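# Pull out the right-side yellow rod and turn it flat

## Task

Take the yellow rod closest to the right arm, draw it outward until it stops, then rotate it by 90 degrees so its player figures are horizontal, and finish with neither arm in contact with that rod.

## Robot and tools

Robot: two six-joint arms, left_arm and right_arm, each with a parallel two-finger gripper and a wrist camera (cam_left_wrist, cam_right_wrist, both 672x504 fisheye). left_arm sits on the +y side of the scene. Calibrated bases in the scene frame: left_arm at (-0.028, +0.289, +0.027) m, right_arm at (-0.040, -0.349, +0.007) m, both nearly unrotated about z.

Frames: the scene frame has its origin at table height halfway between the nominal bases, +x pointing out over the table, +z up. Each hand's reported end_effector_position (metres, the point between the finger pads, roughly 1 cm short of the tips) and end_effector_quat_wxyz are given in that arm's own base frame, not the scene frame; expect errors of a few cm, larger at full reach. Fingers extend along the gripper's +z and open along its y.

Joint order (used in every row and every per-joint list in results): wrist pitch (joint4), shoulder (joint2), wrist yaw (joint5), wrist roll (joint6), elbow (joint3), waist (joint1). Stated ranges in rad: waist -2.618 to 3.054, shoulder 0.000 to 3.142, elbow 0.000 to 3.142, wrist pitch -1.571 to 1.571, wrist yaw -1.571 to 1.571, wrist roll -2.094 to 2.094. Real ends may differ by up to 0.059 rad.

Row layout: a single list of 14 numbers covering both arms, each in [-1, 1]: six joint numbers then opening for left_arm, then the same seven for right_arm. Joint numbers are offsets, scaled so 1.0 = 2.224 rad for waist, shoulder, elbow and 8.485 rad for the three wrist joints. They are measured from the Joint targets shown at the start of the action or call, not from the previous row, so repeating the same offset keeps moving the joint. Sending 0 re-commands the current targets. The opening number is absolute: +1 fully open, -1 shut; to keep a gripper as is, resend its current command (0 means half open, not 'no change').

execute_actions(actions, cameras): actions is a list of actions; each action is a list of up to 15 rows, one per 1/30 s step, the last row held to fill 15 steps. An empty list just reports state. An action that would push a joint more than 0.059 rad beyond its range is rejected for both arms; a badly formed first action rejects the whole call. cameras picks images: omitted/null/["all"] gives all, [] none; an unknown name invalidates the call.

move(target, speed, blend, opening_speed, blocking, cameras): target is one 14-number row or a list of up to 15 rows; every row's joint offsets count from the same starting Joint targets (not chained). All joints move together, so the hand traces a curve, with no obstacle avoidance. speed is rad/s for the joint with the most travel, 0.01 to 12.57, default 0.5; one value or one per target. blend (rad) rounds corners between listed targets. opening_speed (0.2 or more, per second on the -1..+1 scale) makes the fingers change gradually; use a low value on fragile items. blocking=false returns after about 0.5 s while the move continues. The result adds a 'move:' line: done, off_target (resting more than 0.035 rad from target), moving, held, fault, and possibly limits=held. Neither done nor off_target tells you about contact.

wait(seconds 0 to 10): lets the scene run with commands held. stop(): brakes a running move; needs stopping room. zoom_image(camera, region=[x0,y0,x1,y1] pixels, at most 504x504) enlarges part of the latest image of a wrist camera. read_manual gives licence texts only. finished_scene(scene) ends the current scene for good; pass that scene's number.

Result lines: Joint positions and Joint velocities per arm (rad, rad/s, then finger-pad gap in m; 0.094 open). Joint targets are the base for your next offsets. grip_measured uses the command scale and reads a bit wide when empty. Joint torques follow joint order and include arm weight; numbers 2, 5, 6 wrap at ±28 N m. 'joint sent to its limit' means a joint was clipped at its end; 'joint command not followed' means a clearance check altered targets; 'within noise' means an arm is still. Calls with actions also list joint positions at some steps. MOTOR HOT warns of heating; an OVER-TEMPERATURE FAULT folds and disables that arm.

Motion limits: each joint target stays within 0.339 rad (big joints) or 2.2 rad (wrist) of its measured angle, and targets putting the hand more than 200 mm away are scaled back, so large changes may need several actions. Tiny turns may not start.

Cautions: avoid fast contact, slams, hard pushes, dropping or releasing moving parts, and any collision or squeeze between the two arms (including one gripper closing on the other's fingers). A camera cable resting on the rod counts as touching it. An arm blocked by an object keeps pushing until commanded back; to relieve it, set targets back past its measured positions. Long stretched poses or pushing against something heat motors. To release, command an opening well above grip_measured; the grip reaches full force about 0.05 below first touch (more for round parts like a rod).

Each tool is called by a JSON object that holds its "name" and its "arguments", one argument or row to a line.

## Session

{"name": "execute_actions", "arguments": {
  "actions": []
}}

Scene clock: 0.00 s.
left_arm: end_effector_position=(+0.3899, -0.0004, +0.1147) grip_measured=+1.000 end_effector_quat_wxyz=(+0.609, -0.026, +0.793, +0.006) | right_arm: end_effector_position=(+0.3960, -0.0474, +0.1154) grip_measured=+1.000 end_effector_quat_wxyz=(+0.595, +0.094, +0.794, -0.086)
Joint names: [wrist pitch, shoulder, wrist yaw, wrist roll, elbow, waist]
Joint positions: left_arm=[0.911 1.495 -0.08 -0.043 0.322 -0.04 0.094] | right_arm=[0.848 1.518 0.234 0.044 0.38 -0.018 0.094]
Joint velocities: within noise
Joint torques (N m): no reading
Heat: left arm: 40 °C; right arm: 39 °C.
Joint targets: left_arm=[0.899 1.493 -0.081 -0.042 0.324 -0.040] | right_arm=[0.837 1.515 0.234 0.045 0.383 -0.018]
Tool commands: left_gripper/opening=+1.0 right_gripper/opening=+1.0
camera_calibration:
cam_left_wrist: T_world_to_cam=[[0.0222135, -0.980285, 0.196335, -0.0420869], [-0.593611, -0.170951, -0.786385, 0.357186], [0.804446, -0.0990782, -0.585705, -0.125405], [0, 0, 0, 1]] pos_world=[0.313846, 0.00737939, 0.215698]
cam_right_wrist: T_world_to_cam=[[-0.244005, -0.947103, 0.208463, 0.0183839], [-0.655393, 0.00260904, -0.755284, 0.379511], [0.714788, -0.320918, -0.621361, -0.108823], [0, 0, 0, 1]] pos_world=[0.331, -0.0185021, 0.215188]

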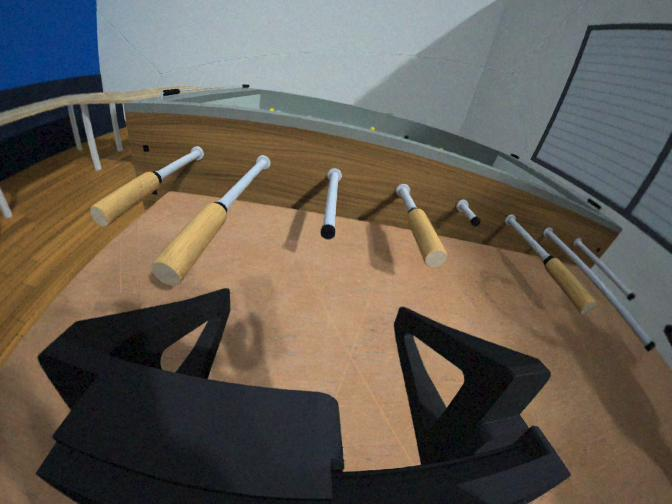

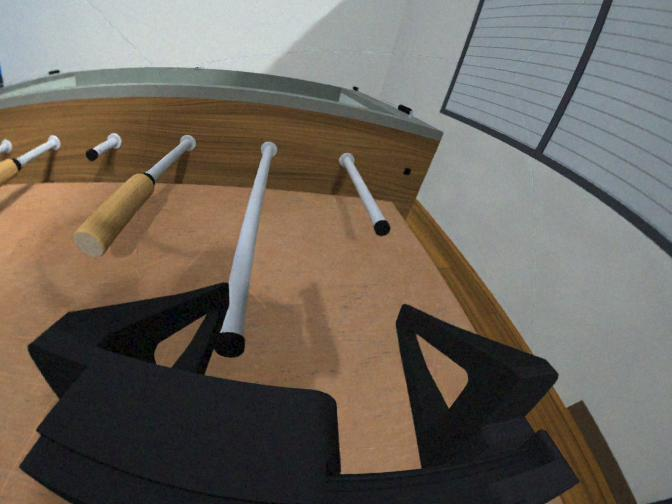

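{"name": "move", "arguments": {
  "target": [
    [0,0,0,0,0,0,1, -0.035,-0.002,0,0,0.1349,0,1],
    [0,0,0,0,0,0,1, -0.0878,-0.0117,-0.0276,-0.0053,0.366,0.0531,1]
  ],
  "speed": 0.9,
  "blend": 0.1,
  "cameras": ["cam_right_wrist"]
}}

{"name": "zoom_image", "arguments": {
  "camera": "cam_right_wrist",
  "region": [220, 140, 440, 280]
}}

Scene clock: 22.97 s.
left_arm: end_effector_position=(+0.3899, -0.0004, +0.1147) grip_measured=+1.000 end_effector_quat_wxyz=(+0.609, -0.026, +0.793, +0.006) | right_arm: end_effector_position=(+0.4926, +0.0460, +0.3078) grip_measured=+1.000 end_effector_quat_wxyz=(+0.626, -0.030, +0.779, +0.027)
Joint names: [wrist pitch, shoulder, wrist yaw, wrist roll, elbow, waist]
Joint positions: left_arm=[0.911 1.495 -0.08 -0.043 0.322 -0.04 0.094] | right_arm=[0.104 1.497 0.014 0.007 1.176 0.096 0.094]
Joint velocities: within noise
Joint torques (N m): left_arm=[1.89 -5.79 -0.04 0.01 5.39 -0.06] | right_arm=[1.68 -6.84 -0.12 -0.08 9.03 0.43]
Heat: left arm: 41 °C; right arm: 41 °C.
Joint targets: left_arm=[0.899 1.493 -0.081 -0.042 0.324 -0.040] | right_arm=[0.092 1.489 0.000 0.000 1.197 0.100]
move: done
camera_calibration:
cam_right_wrist: T_world_to_cam=[[0.0699518, -0.980986, 0.181033, -0.0543825], [-0.571304, -0.188164, -0.798878, 0.568658], [0.817752, -0.0475418, -0.573604, -0.106284], [0, 0, 0, 1]] pos_world=[0.415595, 0.0485998, 0.403168]
Images, in order (width x height): cam_right_wrist 672x504.

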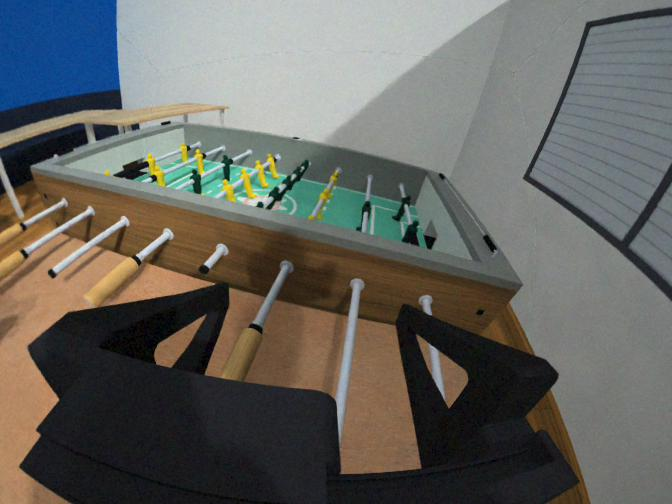

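Scaled by 2.291 from the camera's 672x504 image, which has a finer 960x720 frame.

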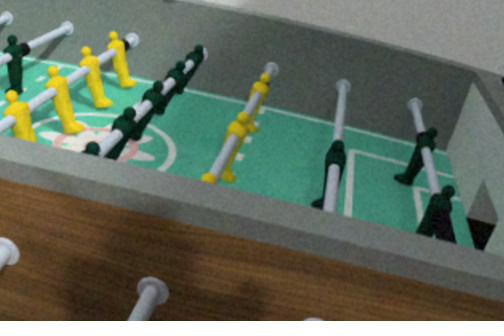

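{"name": "move", "arguments": {
  "target": [0,0,0,0,0,0,1, 0.1198,0.2885,0.0519,0,-0.0785,0.1274,0.8],
  "speed": 0.8,
  "cameras": ["cam_right_wrist"]
}}

Scene clock: 70.27 s.
left_arm: end_effector_position=(+0.3899, -0.0004, +0.1147) grip_measured=+1.000 end_effector_quat_wxyz=(+0.609, -0.026, +0.793, +0.006) | right_arm: end_effector_position=(+0.5450, +0.1378, +0.1610) grip_measured=+0.802 end_effector_quat_wxyz=(+0.714, +0.025, +0.700, -0.017)
Joint names: [wrist pitch, shoulder, wrist yaw, wrist roll, elbow, waist]
Joint positions: left_arm=[0.911 1.495 -0.08 -0.043 0.322 -0.04 0.094] | right_arm=[1.103 2.118 0.44 0.003 1.037 0.381 0.085]
Joint velocities: within noise
Joint torques (N m): left_arm=[1.87 -5.74 -0.02 0.01 5.31 -0.03] | right_arm=[1.77 -8.66 0.02 -0.02 4.45 0.23]
Heat: left arm: 40 °C; right arm: 43 °C.
Joint targets: left_arm=[0.899 1.493 -0.081 -0.042 0.324 -0.040] | right_arm=[1.109 2.130 0.441 0.000 1.023 0.384]
move: done
camera_calibration:
cam_right_wrist: T_world_to_cam=[[-0.110125, -0.980026, 0.165595, 0.1591], [-0.388248, -0.110955, -0.914851, 0.406817], [0.914951, -0.16504, -0.368274, -0.298804], [0, 0, 0, 1]] pos_world=[0.448858, 0.151745, 0.235789]
Images, in order (width x height): cam_right_wrist 672x504.

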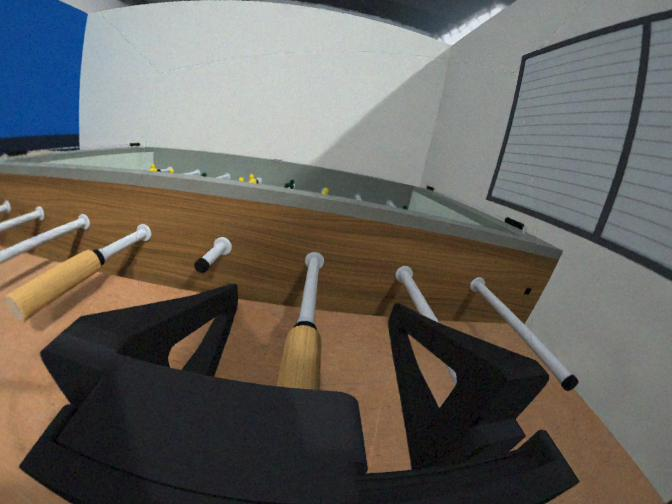

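{"name": "move", "arguments": {
  "target": [0,0,0,0,0,0,1, 0.0302,0.1181,0,0,0.004,-0.0027,0.8],
  "speed": 0.35,
  "cameras": ["cam_right_wrist"]
}}

Scene clock: 82.07 s.
left_arm: end_effector_position=(+0.3899, -0.0004, +0.1147) grip_measured=+1.000 end_effector_quat_wxyz=(+0.609, -0.026, +0.793, +0.006) | right_arm: end_effector_position=(+0.5445, +0.1376, +0.0791) grip_measured=+0.802 end_effector_quat_wxyz=(+0.710, +0.023, +0.704, -0.019)
Joint names: [wrist pitch, shoulder, wrist yaw, wrist roll, elbow, waist]
Joint positions: left_arm=[0.911 1.495 -0.08 -0.043 0.322 -0.04 0.094] | right_arm=[1.349 2.376 0.44 0.003 1.037 0.381 0.085]
Joint velocities: within noise
Joint torques (N m): left_arm=[1.89 -5.79 -0.02 0.02 5.34 -0.05] | right_arm=[1.88 -8.91 0.04 -0.02 3.89 -0.31]
Heat: left arm: 40 °C; right arm: 44 °C.
Joint targets: left_arm=[0.899 1.493 -0.081 -0.042 0.324 -0.040] | right_arm=[1.365 2.393 0.440 0.000 1.032 0.378]
move: done
camera_calibration:
cam_right_wrist: T_world_to_cam=[[-0.108707, -0.979235, 0.171119, 0.171027], [-0.398376, -0.114797, -0.91001, 0.337337], [0.910758, -0.167094, -0.377624, -0.325231], [0, 0, 0, 1]] pos_world=[0.449185, 0.151857, 0.1549]
Images, in order (width x height): cam_right_wrist 672x504.

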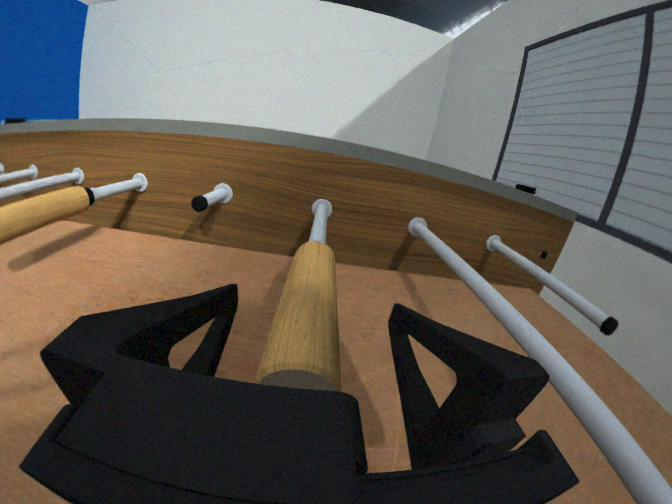

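{"name": "move", "arguments": {
  "target": [0,0,0,0,0,0,1, -0.0043,0.0198,0.0052,0,0.0328,0.006,0.8],
  "speed": 0.3,
  "cameras": ["cam_right_wrist"]
}}

Scene clock: 117.10 s.
left_arm: end_effector_position=(+0.3899, -0.0004, +0.1147) grip_measured=+1.000 end_effector_quat_wxyz=(+0.609, -0.026, +0.793, +0.006) | right_arm: end_effector_position=(+0.5520, +0.1333, +0.0734) grip_measured=+0.802 end_effector_quat_wxyz=(+0.710, +0.038, +0.703, -0.033)
Joint names: [wrist pitch, shoulder, wrist yaw, wrist roll, elbow, waist]
Joint positions: left_arm=[0.911 1.495 -0.08 -0.043 0.322 -0.04 0.094] | right_arm=[1.34 2.412 0.483 0.003 1.083 0.381 0.085]
Joint velocities: within noise
Joint torques (N m): left_arm=[1.89 -5.78 -0.03 0.01 5.34 -0.01] | right_arm=[1.59 -8.58 0.02 -0.02 5.97 0.88]
Heat: left arm: 40 °C; right arm: 46 °C.
Joint targets: left_arm=[0.899 1.493 -0.081 -0.042 0.324 -0.040] | right_arm=[1.329 2.437 0.485 0.000 1.104 0.391]
move: done
camera_calibration:
cam_right_wrist: T_world_to_cam=[[-0.150209, -0.973893, 0.170205, 0.190957], [-0.402031, -0.0971113, -0.910461, 0.334428], [0.903221, -0.205187, -0.376949, -0.325727], [0, 0, 0, 1]] pos_world=[0.457338, 0.151613, 0.149199]
Images, in order (width x height): cam_right_wrist 672x504.

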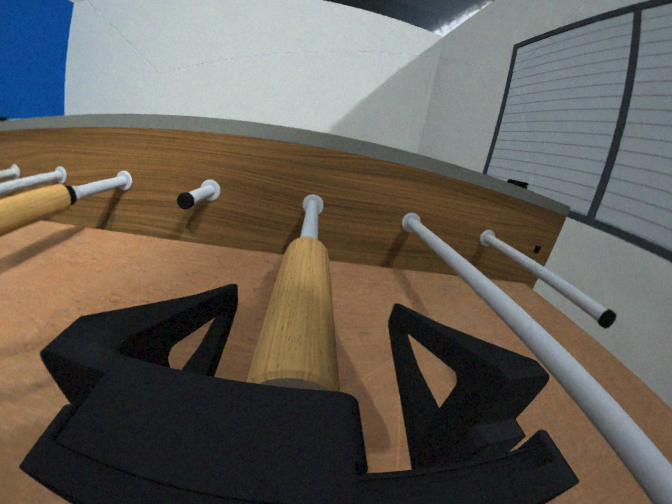

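{"name": "move", "arguments": {
  "target": [0,0,0,0,0,0,1, -0.0010,0.0020,0.0023,0,0,0.0095,0.8],
  "speed": 0.3,
  "cameras": ["cam_right_wrist"]
}}

Scene clock: 125.00 s.
left_arm: end_effector_position=(+0.3899, -0.0004, +0.1147) grip_measured=+1.000 end_effector_quat_wxyz=(+0.609, -0.026, +0.793, +0.006) | right_arm: end_effector_position=(+0.5481, +0.1432, +0.0688) grip_measured=+0.802 end_effector_quat_wxyz=(+0.705, +0.034, +0.707, -0.034)
Joint names: [wrist pitch, shoulder, wrist yaw, wrist roll, elbow, waist]
Joint positions: left_arm=[0.911 1.495 -0.08 -0.043 0.322 -0.04 0.094] | right_arm=[1.331 2.417 0.502 0.003 1.083 0.406 0.085]
Joint velocities: within noise
Joint torques (N m): left_arm=[1.89 -5.74 -0.03 0.02 5.33 -0.08] | right_arm=[1.59 -8.61 0.09 -0.02 5.94 0.58]
Heat: left arm: 40 °C; right arm: 45 °C.
Joint targets: left_arm=[0.899 1.493 -0.081 -0.042 0.324 -0.040] | right_arm=[1.320 2.442 0.504 0.000 1.104 0.412]
move: done
camera_calibration:
cam_right_wrist: T_world_to_cam=[[-0.142804, -0.973763, 0.177179, 0.196255], [-0.412988, -0.10406, -0.904772, 0.336145], [0.899471, -0.202378, -0.387293, -0.319533], [0, 0, 0, 1]] pos_world=[0.454261, 0.161419, 0.14561]
Images, in order (width x height): cam_right_wrist 672x504.

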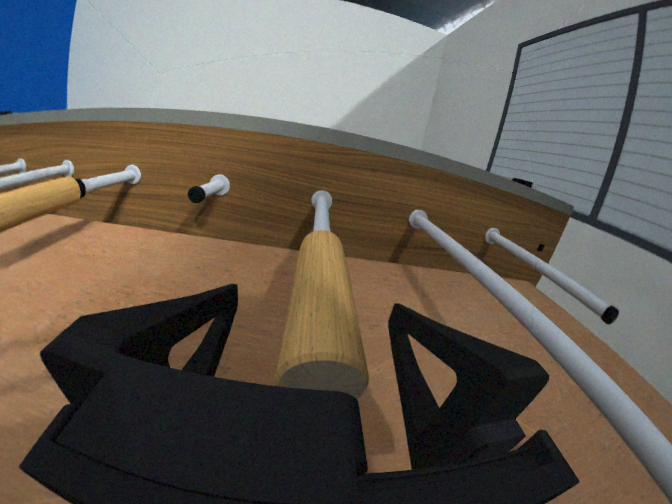

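{"name": "move", "arguments": {
  "target": [0,0,0,0,0,0,1, 0,0,-0.0011,0,0,-0.0095,0.8],
  "speed": 0.3,
  "cameras": []
}}

{"name": "move", "arguments": {
  "target": [0,0,0,0,0,0,1, 0,0,0,0,0,0,-0.6],
  "opening_speed": 0.7,
  "cameras": ["cam_right_wrist"]
}}

Scene clock: 137.37 s.
left_arm: end_effector_position=(+0.3899, -0.0004, +0.1147) grip_measured=+1.000 end_effector_quat_wxyz=(+0.609, -0.026, +0.793, +0.006) | right_arm: end_effector_position=(+0.5491, +0.1391, +0.0688) grip_measured=+0.802 end_effector_quat_wxyz=(+0.705, +0.037, +0.707, -0.036)
Joint names: [wrist pitch, shoulder, wrist yaw, wrist roll, elbow, waist]
Joint positions: left_arm=[0.911 1.495 -0.08 -0.043 0.322 -0.04 0.094] | right_arm=[1.331 2.417 0.503 0.003 1.083 0.399 0.085]
Joint velocities: within noise
Joint torques (N m): left_arm=[1.88 -5.76 -0.03 0.01 5.33 -0.08] | right_arm=[1.59 -8.61 -0.05 -0.02 5.94 -0.65]
Heat: left arm: 40 °C; right arm: 45 °C.
Joint targets: left_arm=[0.899 1.493 -0.081 -0.042 0.324 -0.040] | right_arm=[1.320 2.442 0.495 0.000 1.104 0.391]
move: done
No camera images: "cameras" was empty.

Scene clock: 139.57 s.
left_arm: end_effector_position=(+0.3899, -0.0004, +0.1147) grip_measured=+1.000 end_effector_quat_wxyz=(+0.609, -0.026, +0.793, +0.006) | right_arm: end_effector_position=(+0.5491, +0.1395, +0.0688) grip_measured=-0.305 end_effector_quat_wxyz=(+0.705, +0.036, +0.707, -0.036)
Joint names: [wrist pitch, shoulder, wrist yaw, wrist roll, elbow, waist]
Joint positions: left_arm=[0.911 1.495 -0.08 -0.043 0.322 -0.04 0.094] | right_arm=[1.331 2.417 0.5 0.003 1.083 0.399 0.033]
Joint velocities: within noise
Joint torques (N m): left_arm=[1.88 -5.75 -0.03 0.01 5.38 -0.09] | right_arm=[1.59 -8.62 -0.02 -0.02 5.96 -0.65]
Heat: left arm: 40 °C; right arm: 45 °C.
Joint targets: left_arm=[0.899 1.493 -0.081 -0.042 0.324 -0.040] | right_arm=[1.320 2.442 0.495 0.000 1.104 0.391]
move: done
camera_calibration:
cam_right_wrist: T_world_to_cam=[[-0.148321, -0.972947, 0.177129, 0.19571], [-0.413567, -0.101672, -0.904779, 0.336198], [0.898311, -0.207453, -0.387298, -0.319934], [0, 0, 0, 1]] pos_world=[0.455469, 0.158226, 0.14561]
Images, in order (width x height): cam_right_wrist 672x504.

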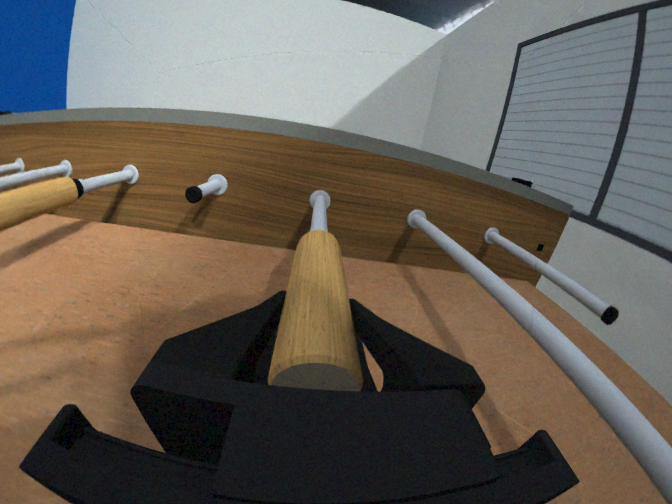

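{"name": "move", "arguments": {
  "target": [0,0,0,0,0,0,1, 0,0,0,-0.187,0,0,-0.6],
  "speed": 0.6,
  "cameras": ["cam_right_wrist"]
}}

Scene clock: 147.60 s.
left_arm: end_effector_position=(+0.3899, -0.0004, +0.1147) grip_measured=+1.000 end_effector_quat_wxyz=(+0.609, -0.026, +0.793, +0.006) | right_arm: end_effector_position=(+0.5489, +0.1374, +0.0728) grip_measured=-0.306 end_effector_quat_wxyz=(+0.475, -0.466, +0.525, -0.530)
Joint names: [wrist pitch, shoulder, wrist yaw, wrist roll, elbow, waist]
Joint positions: left_arm=[0.911 1.495 -0.08 -0.043 0.322 -0.04 0.094] | right_arm=[1.349 2.417 0.513 -1.574 1.083 0.399 0.033]
Joint velocities: within noise
Joint torques (N m): left_arm=[1.88 -5.74 -0.03 0.02 5.33 -0.06] | right_arm=[1.42 -8.61 -0.15 -0.14 5.94 -0.65]
Heat: left arm: 40 °C; right arm: 45 °C.
Joint targets: left_arm=[0.899 1.493 -0.081 -0.042 0.324 -0.040] | right_arm=[1.320 2.442 0.495 -1.587 1.104 0.391]
move: done
camera_calibration:
cam_right_wrist: T_world_to_cam=[[-0.041801, 0.179659, 0.98284, -0.0825816], [-0.501132, -0.854786, 0.134937, 0.415359], [0.864361, -0.486892, 0.125764, -0.298875], [0, 0, 0, 1]] pos_world=[0.463034, 0.224359, 0.0627048]
Images, in order (width x height): cam_right_wrist 672x504.

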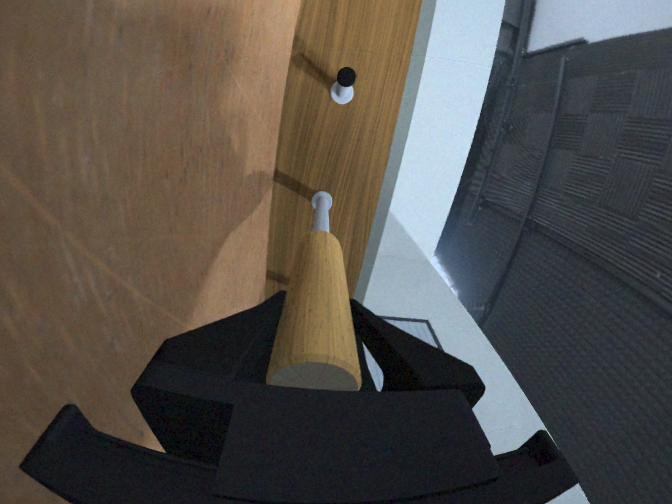

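{"name": "move", "arguments": {
  "target": [
    [0,0,0,0,0,0,1, 0.0077,-0.0484,0.0043,0,-0.0696,0.0183,-0.6],
    [0,0,0,0,0,0,1, 0.0167,-0.0668,0.0094,0,-0.1223,0.0375,-0.6],
    [0,0,0,0,0,0,1, 0.0212,-0.0749,0.0121,0,-0.1477,0.0481,-0.6]
  ],
  "speed": 0.2,
  "blend": 0.03,
  "cameras": ["cam_right_wrist"]
}}

Scene clock: 169.83 s.
left_arm: end_effector_position=(+0.3899, -0.0004, +0.1147) grip_measured=+1.000 end_effector_quat_wxyz=(+0.609, -0.026, +0.793, +0.006) | right_arm: end_effector_position=(+0.4802, +0.1444, +0.0722) grip_measured=-0.306 end_effector_quat_wxyz=(+0.467, -0.481, +0.525, -0.524)
Joint names: [wrist pitch, shoulder, wrist yaw, wrist roll, elbow, waist]
Joint positions: left_arm=[0.911 1.495 -0.08 -0.043 0.322 -0.04 0.094] | right_arm=[1.479 2.298 0.592 -1.576 0.801 0.49 0.033]
Joint velocities: within noise
Joint torques (N m): left_arm=[1.88 -5.79 -0.03 0.02 5.38 -0.08] | right_arm=[1.85 -10.76 0.11 -0.11 1.65 0.77]
Heat: left arm: 40 °C; right arm: 44 °C.
Joint targets: left_arm=[0.899 1.493 -0.081 -0.042 0.324 -0.040] | right_arm=[1.500 2.275 0.597 -1.586 0.776 0.498]
move: done; blend cut to 0.0282 rad at target 2
camera_calibration:
cam_right_wrist: T_world_to_cam=[[-0.0151694, 0.194957, 0.980695, -0.100981], [-0.486639, -0.858245, 0.163087, 0.378415], [0.873471, -0.47477, 0.107893, -0.240819], [0, 0, 0, 1]] pos_world=[0.392968, 0.230126, 0.0632996]
Images, in order (width x height): cam_right_wrist 672x504.

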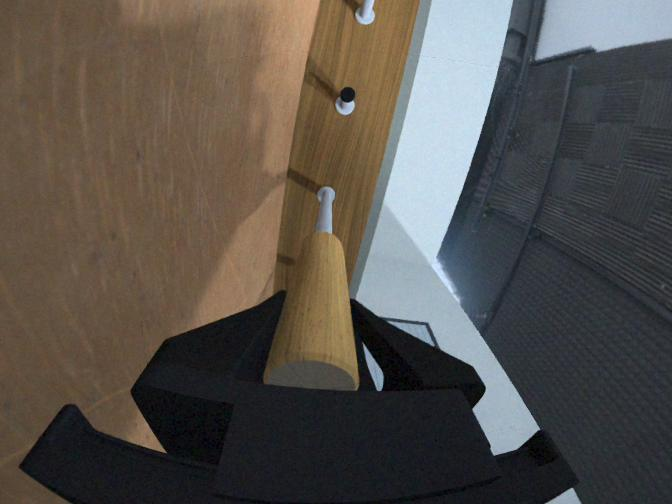

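{"name": "move", "arguments": {
  "target": [0,0,0,0,0,0,1, 0.0059,-0.0093,0.0042,0,-0.0322,0.0155,-0.6],
  "speed": 0.15,
  "cameras": ["cam_right_wrist"]
}}

Scene clock: 176.53 s.
left_arm: end_effector_position=(+0.3899, -0.0004, +0.1147) grip_measured=+1.000 end_effector_quat_wxyz=(+0.609, -0.026, +0.793, +0.006) | right_arm: end_effector_position=(+0.4675, +0.1469, +0.0719) grip_measured=-0.306 end_effector_quat_wxyz=(+0.462, -0.487, +0.526, -0.523)
Joint names: [wrist pitch, shoulder, wrist yaw, wrist roll, elbow, waist]
Joint positions: left_arm=[0.911 1.495 -0.08 -0.043 0.322 -0.04 0.094] | right_arm=[1.483 2.271 0.612 -1.576 0.755 0.513 0.033]
Joint velocities: within noise
Joint torques (N m): left_arm=[1.89 -5.74 -0.04 0 5.35 -0.05] | right_arm=[2.27 -9.99 0.28 -0.11 -0.29 1.77]
Heat: left arm: 40 °C; right arm: 45 °C.
Joint targets: left_arm=[0.899 1.493 -0.081 -0.042 0.324 -0.040] | right_arm=[1.550 2.254 0.633 -1.586 0.704 0.532]
move: off_target (right_arm); right_arm: the wrist pitch is farthest, 0.067 rad from its target
camera_calibration:
cam_right_wrist: T_world_to_cam=[[-0.00209461, 0.203352, 0.979103, -0.108634], [-0.481934, -0.858104, 0.177191, 0.37134], [0.876205, -0.471492, 0.0997998, -0.229754], [0, 0, 0, 1]] pos_world=[0.380045, 0.232412, 0.0634952]
Images, in order (width x height): cam_right_wrist 672x504.

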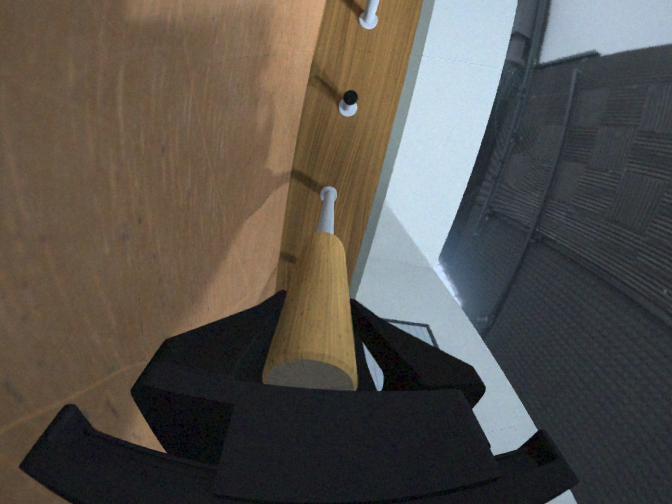

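{"name": "move", "arguments": {
  "target": [0,0,0,0,0,0,1, 0.0,-0.003,0.0012,0,-0.012,0.005,-0.6],
  "speed": 0.15,
  "cameras": []
}}

Scene clock: 186.80 s.
left_arm: end_effector_position=(+0.3899, -0.0004, +0.1147) grip_measured=+1.000 end_effector_quat_wxyz=(+0.609, -0.026, +0.793, +0.006) | right_arm: end_effector_position=(+0.4658, +0.1459, +0.0706) grip_measured=-0.306 end_effector_quat_wxyz=(+0.459, -0.490, +0.526, -0.522)
Joint names: [wrist pitch, shoulder, wrist yaw, wrist roll, elbow, waist]
Joint positions: left_arm=[0.911 1.495 -0.08 -0.043 0.322 -0.04 0.094] | right_arm=[1.483 2.269 0.612 -1.577 0.746 0.513 0.033]
Joint velocities: within noise
Joint torques (N m): left_arm=[1.89 -5.76 -0.04 0.02 5.3 -0.12] | right_arm=[2.27 -10.36 0.4 -0.1 -1.73 2.76]
Heat: left arm: 40 °C; right arm: 48 °C.
Joint targets: left_arm=[0.899 1.493 -0.081 -0.042 0.324 -0.040] | right_arm=[1.550 2.248 0.643 -1.587 0.678 0.544]
move: off_target (right_arm); right_arm: the elbow is farthest, 0.069 rad from its target
No camera images: "cameras" was empty.

{"name": "move", "arguments": {
  "target": [0,0,0,0,0,0,1, -0.0071,0.0076,-0.0033,0,0.0247,-0.0117,-0.6],
  "speed": 0.2,
  "cameras": []
}}

{"name": "move", "arguments": {
  "target": [0,0,0,0,0,0,1, 0,0,0,0,0,0,-0.02],
  "opening_speed": 0.5,
  "cameras": ["cam_right_wrist"]
}}

Scene clock: 197.97 s.
left_arm: end_effector_position=(+0.3899, -0.0004, +0.1147) grip_measured=+1.000 end_effector_quat_wxyz=(+0.609, -0.026, +0.793, +0.006) | right_arm: end_effector_position=(+0.4677, +0.1469, +0.0723) grip_measured=-0.306 end_effector_quat_wxyz=(+0.461, -0.488, +0.525, -0.523)
Joint names: [wrist pitch, shoulder, wrist yaw, wrist roll, elbow, waist]
Joint positions: left_arm=[0.911 1.495 -0.08 -0.043 0.322 -0.04 0.094] | right_arm=[1.48 2.269 0.611 -1.577 0.754 0.512 0.033]
Joint velocities: within noise
Joint torques (N m): left_arm=[1.88 -5.76 -0.02 0.02 5.33 -0.02] | right_arm=[1.75 -8.96 0.11 -0.1 1.77 0.49]
Heat: left arm: 40 °C; right arm: 49 °C.
Joint targets: left_arm=[0.899 1.493 -0.081 -0.042 0.324 -0.040] | right_arm=[1.489 2.265 0.615 -1.586 0.732 0.517]
move: done
No camera images: "cameras" was empty.

Scene clock: 199.33 s.
left_arm: end_effector_position=(+0.3899, -0.0004, +0.1147) grip_measured=+1.000 end_effector_quat_wxyz=(+0.609, -0.026, +0.793, +0.006) | right_arm: end_effector_position=(+0.4660, +0.1458, +0.0678) grip_measured=-0.023 end_effector_quat_wxyz=(-0.452, +0.497, -0.524, +0.524)
Joint names: [wrist pitch, shoulder, wrist yaw, wrist roll, elbow, waist]
Joint positions: left_arm=[0.911 1.495 -0.08 -0.043 0.322 -0.04 0.094] | right_arm=[1.469 2.269 0.611 -1.588 0.747 0.512 0.046]
Joint velocities: within noise
Joint torques (N m): left_arm=[1.88 -5.79 -0.02 0.02 5.35 -0.02] | right_arm=[1.85 -8.92 0.11 0.03 2.25 0.49]
Heat: left arm: 40 °C; right arm: 49 °C.
Joint targets: left_arm=[0.899 1.493 -0.081 -0.042 0.324 -0.040] | right_arm=[1.489 2.265 0.615 -1.587 0.732 0.517]
move: done
camera_calibration:
cam_right_wrist: T_world_to_cam=[[0.0151485, 0.224232, 0.974418, -0.115077], [-0.477913, -0.854381, 0.204039, 0.366055], [0.878277, -0.468778, 0.0942209, -0.229467], [0, 0, 0, 1]] pos_world=[0.378221, 0.230985, 0.0590644]
Images, in order (width x height): cam_right_wrist 672x504.

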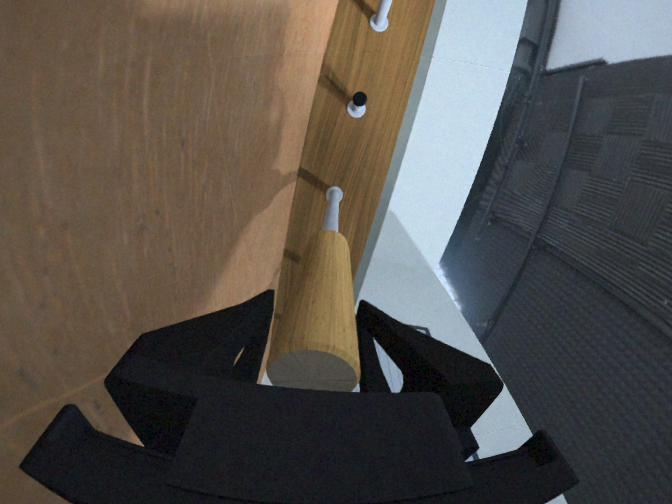

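{"name": "move", "arguments": {
  "target": [0,0,0,0,0,0,1, 0.0065,0.0126,0,0,0,0,-0.02],
  "speed": 0.2,
  "cameras": ["cam_right_wrist"]
}}

{"name": "zoom_image", "arguments": {
  "camera": "cam_right_wrist",
  "region": [200, 180, 440, 400]
}}

Scene clock: 212.07 s.
left_arm: end_effector_position=(+0.3899, -0.0004, +0.1147) grip_measured=+1.000 end_effector_quat_wxyz=(+0.609, -0.026, +0.793, +0.006) | right_arm: end_effector_position=(+0.4660, +0.1458, +0.0691) grip_measured=-0.022 end_effector_quat_wxyz=(-0.455, +0.494, -0.523, +0.525)
Joint names: [wrist pitch, shoulder, wrist yaw, wrist roll, elbow, waist]
Joint positions: left_arm=[0.911 1.495 -0.08 -0.043 0.322 -0.04 0.094] | right_arm=[1.48 2.271 0.611 -1.588 0.747 0.512 0.046]
Joint velocities: within noise
Joint torques (N m): left_arm=[1.88 -5.75 -0.04 0.03 5.39 -0.02] | right_arm=[2.25 -6.95 0.11 0.02 2.24 0.49]
Heat: left arm: 39 °C; right arm: 48 °C.
Joint targets: left_arm=[0.899 1.493 -0.081 -0.042 0.324 -0.040] | right_arm=[1.545 2.292 0.615 -1.586 0.732 0.517]
move: off_target (right_arm); right_arm: the wrist pitch is farthest, 0.064 rad from its target
camera_calibration:
cam_right_wrist: T_world_to_cam=[[0.00773288, 0.220108, 0.975445, -0.112381], [-0.479396, -0.855251, 0.196787, 0.36719], [0.877565, -0.469146, 0.0989055, -0.229535], [0, 0, 0, 1]] pos_world=[0.378331, 0.23109, 0.0600652]
Images, in order (width x height): cam_right_wrist 672x504.

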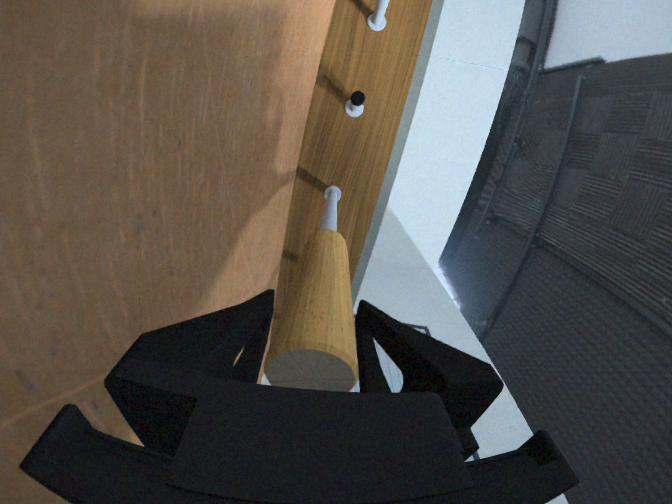

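Scaled by 2.100 from the camera's 672x504 image, which has a finer 960x720 frame.

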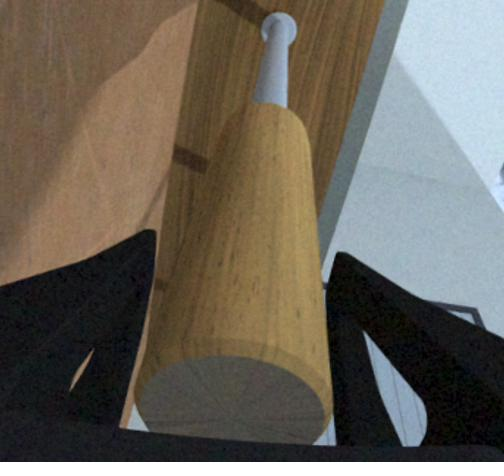

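{"name": "move", "arguments": {
  "target": [
    [0,0,0,0,0,0,1, -0.004,0.002,0,0,0,0,0.05],
    [0,0,0,0,0,0,1, -0.004,0.002,0,0,0,0.1124,0.05]
  ],
  "speed": 0.3,
  "cameras": ["cam_right_wrist"]
}}

Scene clock: 226.73 s.
left_arm: end_effector_position=(+0.3899, -0.0004, +0.1147) grip_measured=+1.000 end_effector_quat_wxyz=(+0.609, -0.026, +0.793, +0.006) | right_arm: end_effector_position=(+0.4145, +0.2571, +0.0666) grip_measured=+0.048 end_effector_quat_wxyz=(-0.514, +0.557, -0.458, +0.464)
Joint names: [wrist pitch, shoulder, wrist yaw, wrist roll, elbow, waist]
Joint positions: left_arm=[0.911 1.495 -0.08 -0.043 0.322 -0.04 0.094] | right_arm=[1.48 2.276 0.615 -1.589 0.747 0.766 0.049]
Joint velocities: within noise
Joint torques (N m): left_arm=[1.88 -5.79 -0.03 0.02 5.31 -0.03] | right_arm=[1.95 -6.98 0.07 0.03 2.19 0.23]
Heat: left arm: 39 °C; right arm: 49 °C.
Joint targets: left_arm=[0.899 1.493 -0.081 -0.042 0.324 -0.040] | right_arm=[1.511 2.297 0.615 -1.587 0.732 0.768]
move: done
camera_calibration:
cam_right_wrist: T_world_to_cam=[[-0.0430496, 0.219574, 0.974645, -0.112843], [-0.252553, -0.946257, 0.202024, 0.367135], [0.966625, -0.237453, 0.0961902, -0.228203], [0, 0, 0, 1]] pos_world=[0.30845, 0.317994, 0.057763]
Images, in order (width x height): cam_right_wrist 672x504.

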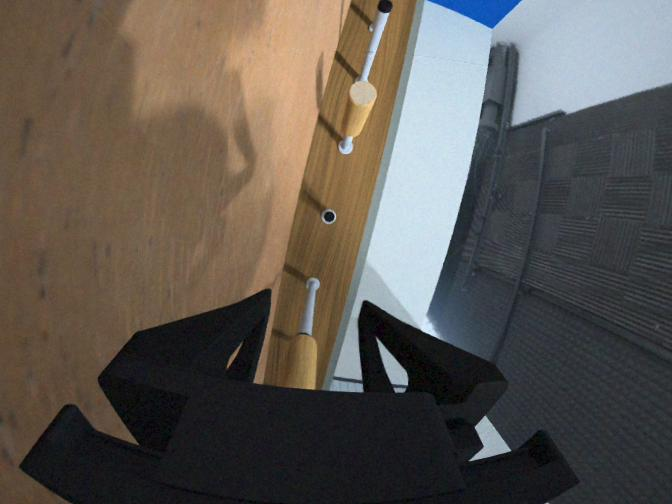

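{"name": "move", "arguments": {
  "target": [0,0,0,0,0,0,1, -0.1672,-0.3633,0.01,0.187,0.2091,0.0,0.05],
  "speed": 0.9,
  "cameras": ["cam_right_wrist"]
}}

{"name": "zoom_image", "arguments": {
  "camera": "cam_right_wrist",
  "region": [240, 130, 500, 300]
}}

Scene clock: 239.03 s.
left_arm: end_effector_position=(+0.3899, -0.0004, +0.1147) grip_measured=+1.000 end_effector_quat_wxyz=(+0.609, -0.026, +0.793, +0.006) | right_arm: end_effector_position=(+0.4058, +0.2331, +0.3172) grip_measured=+0.048 end_effector_quat_wxyz=(+0.646, -0.082, +0.759, -0.032)
Joint names: [wrist pitch, shoulder, wrist yaw, wrist roll, elbow, waist]
Joint positions: left_arm=[0.911 1.495 -0.08 -0.043 0.322 -0.04 0.094] | right_arm=[0.106 1.496 0.695 -0.018 1.175 0.766 0.049]
Joint velocities: within noise
Joint torques (N m): left_arm=[1.87 -5.75 -0.04 0.03 5.35 -0.05] | right_arm=[1.47 -6.61 0.19 0.19 9.02 0.21]
Heat: left arm: 39 °C; right arm: 48 °C.
Joint targets: left_arm=[0.899 1.493 -0.081 -0.042 0.324 -0.040] | right_arm=[0.092 1.489 0.700 0.000 1.198 0.768]
move: done
camera_calibration:
cam_right_wrist: T_world_to_cam=[[0.0612487, -0.940906, 0.333084, 0.0795392], [-0.518843, -0.315094, -0.794681, 0.568735], [0.852673, -0.124145, -0.507481, -0.0383643], [0, 0, 0, 1]] pos_world=[0.322924, 0.249281, 0.406]
Images, in order (width x height): cam_right_wrist 672x504.

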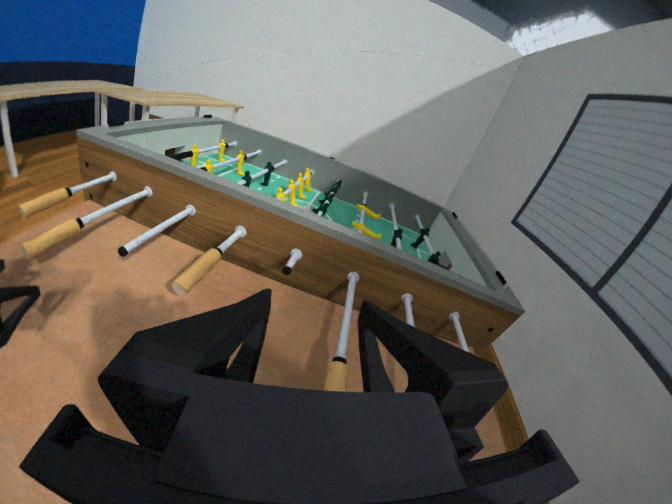

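Scaled by 1.938 from the camera's 672x504 image, which has a finer 960x720 frame.

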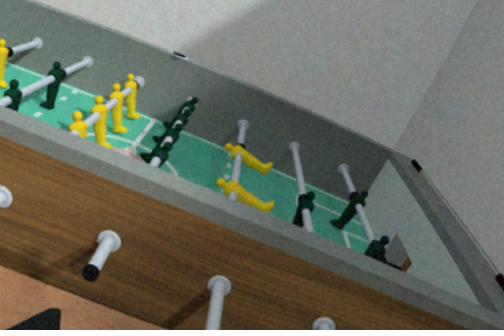

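{"name": "zoom_image", "arguments": {
  "camera": "cam_right_wrist",
  "region": [330, 180, 420, 250]
}}

Scaled by 5.600 from the camera's 672x504 image, which has a finer 960x720 frame.

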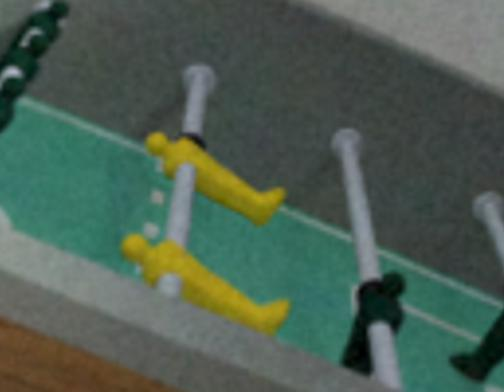

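{"name": "finished_scene", "arguments": {
  "scene": 2
}}

The scene is finished: the task was done.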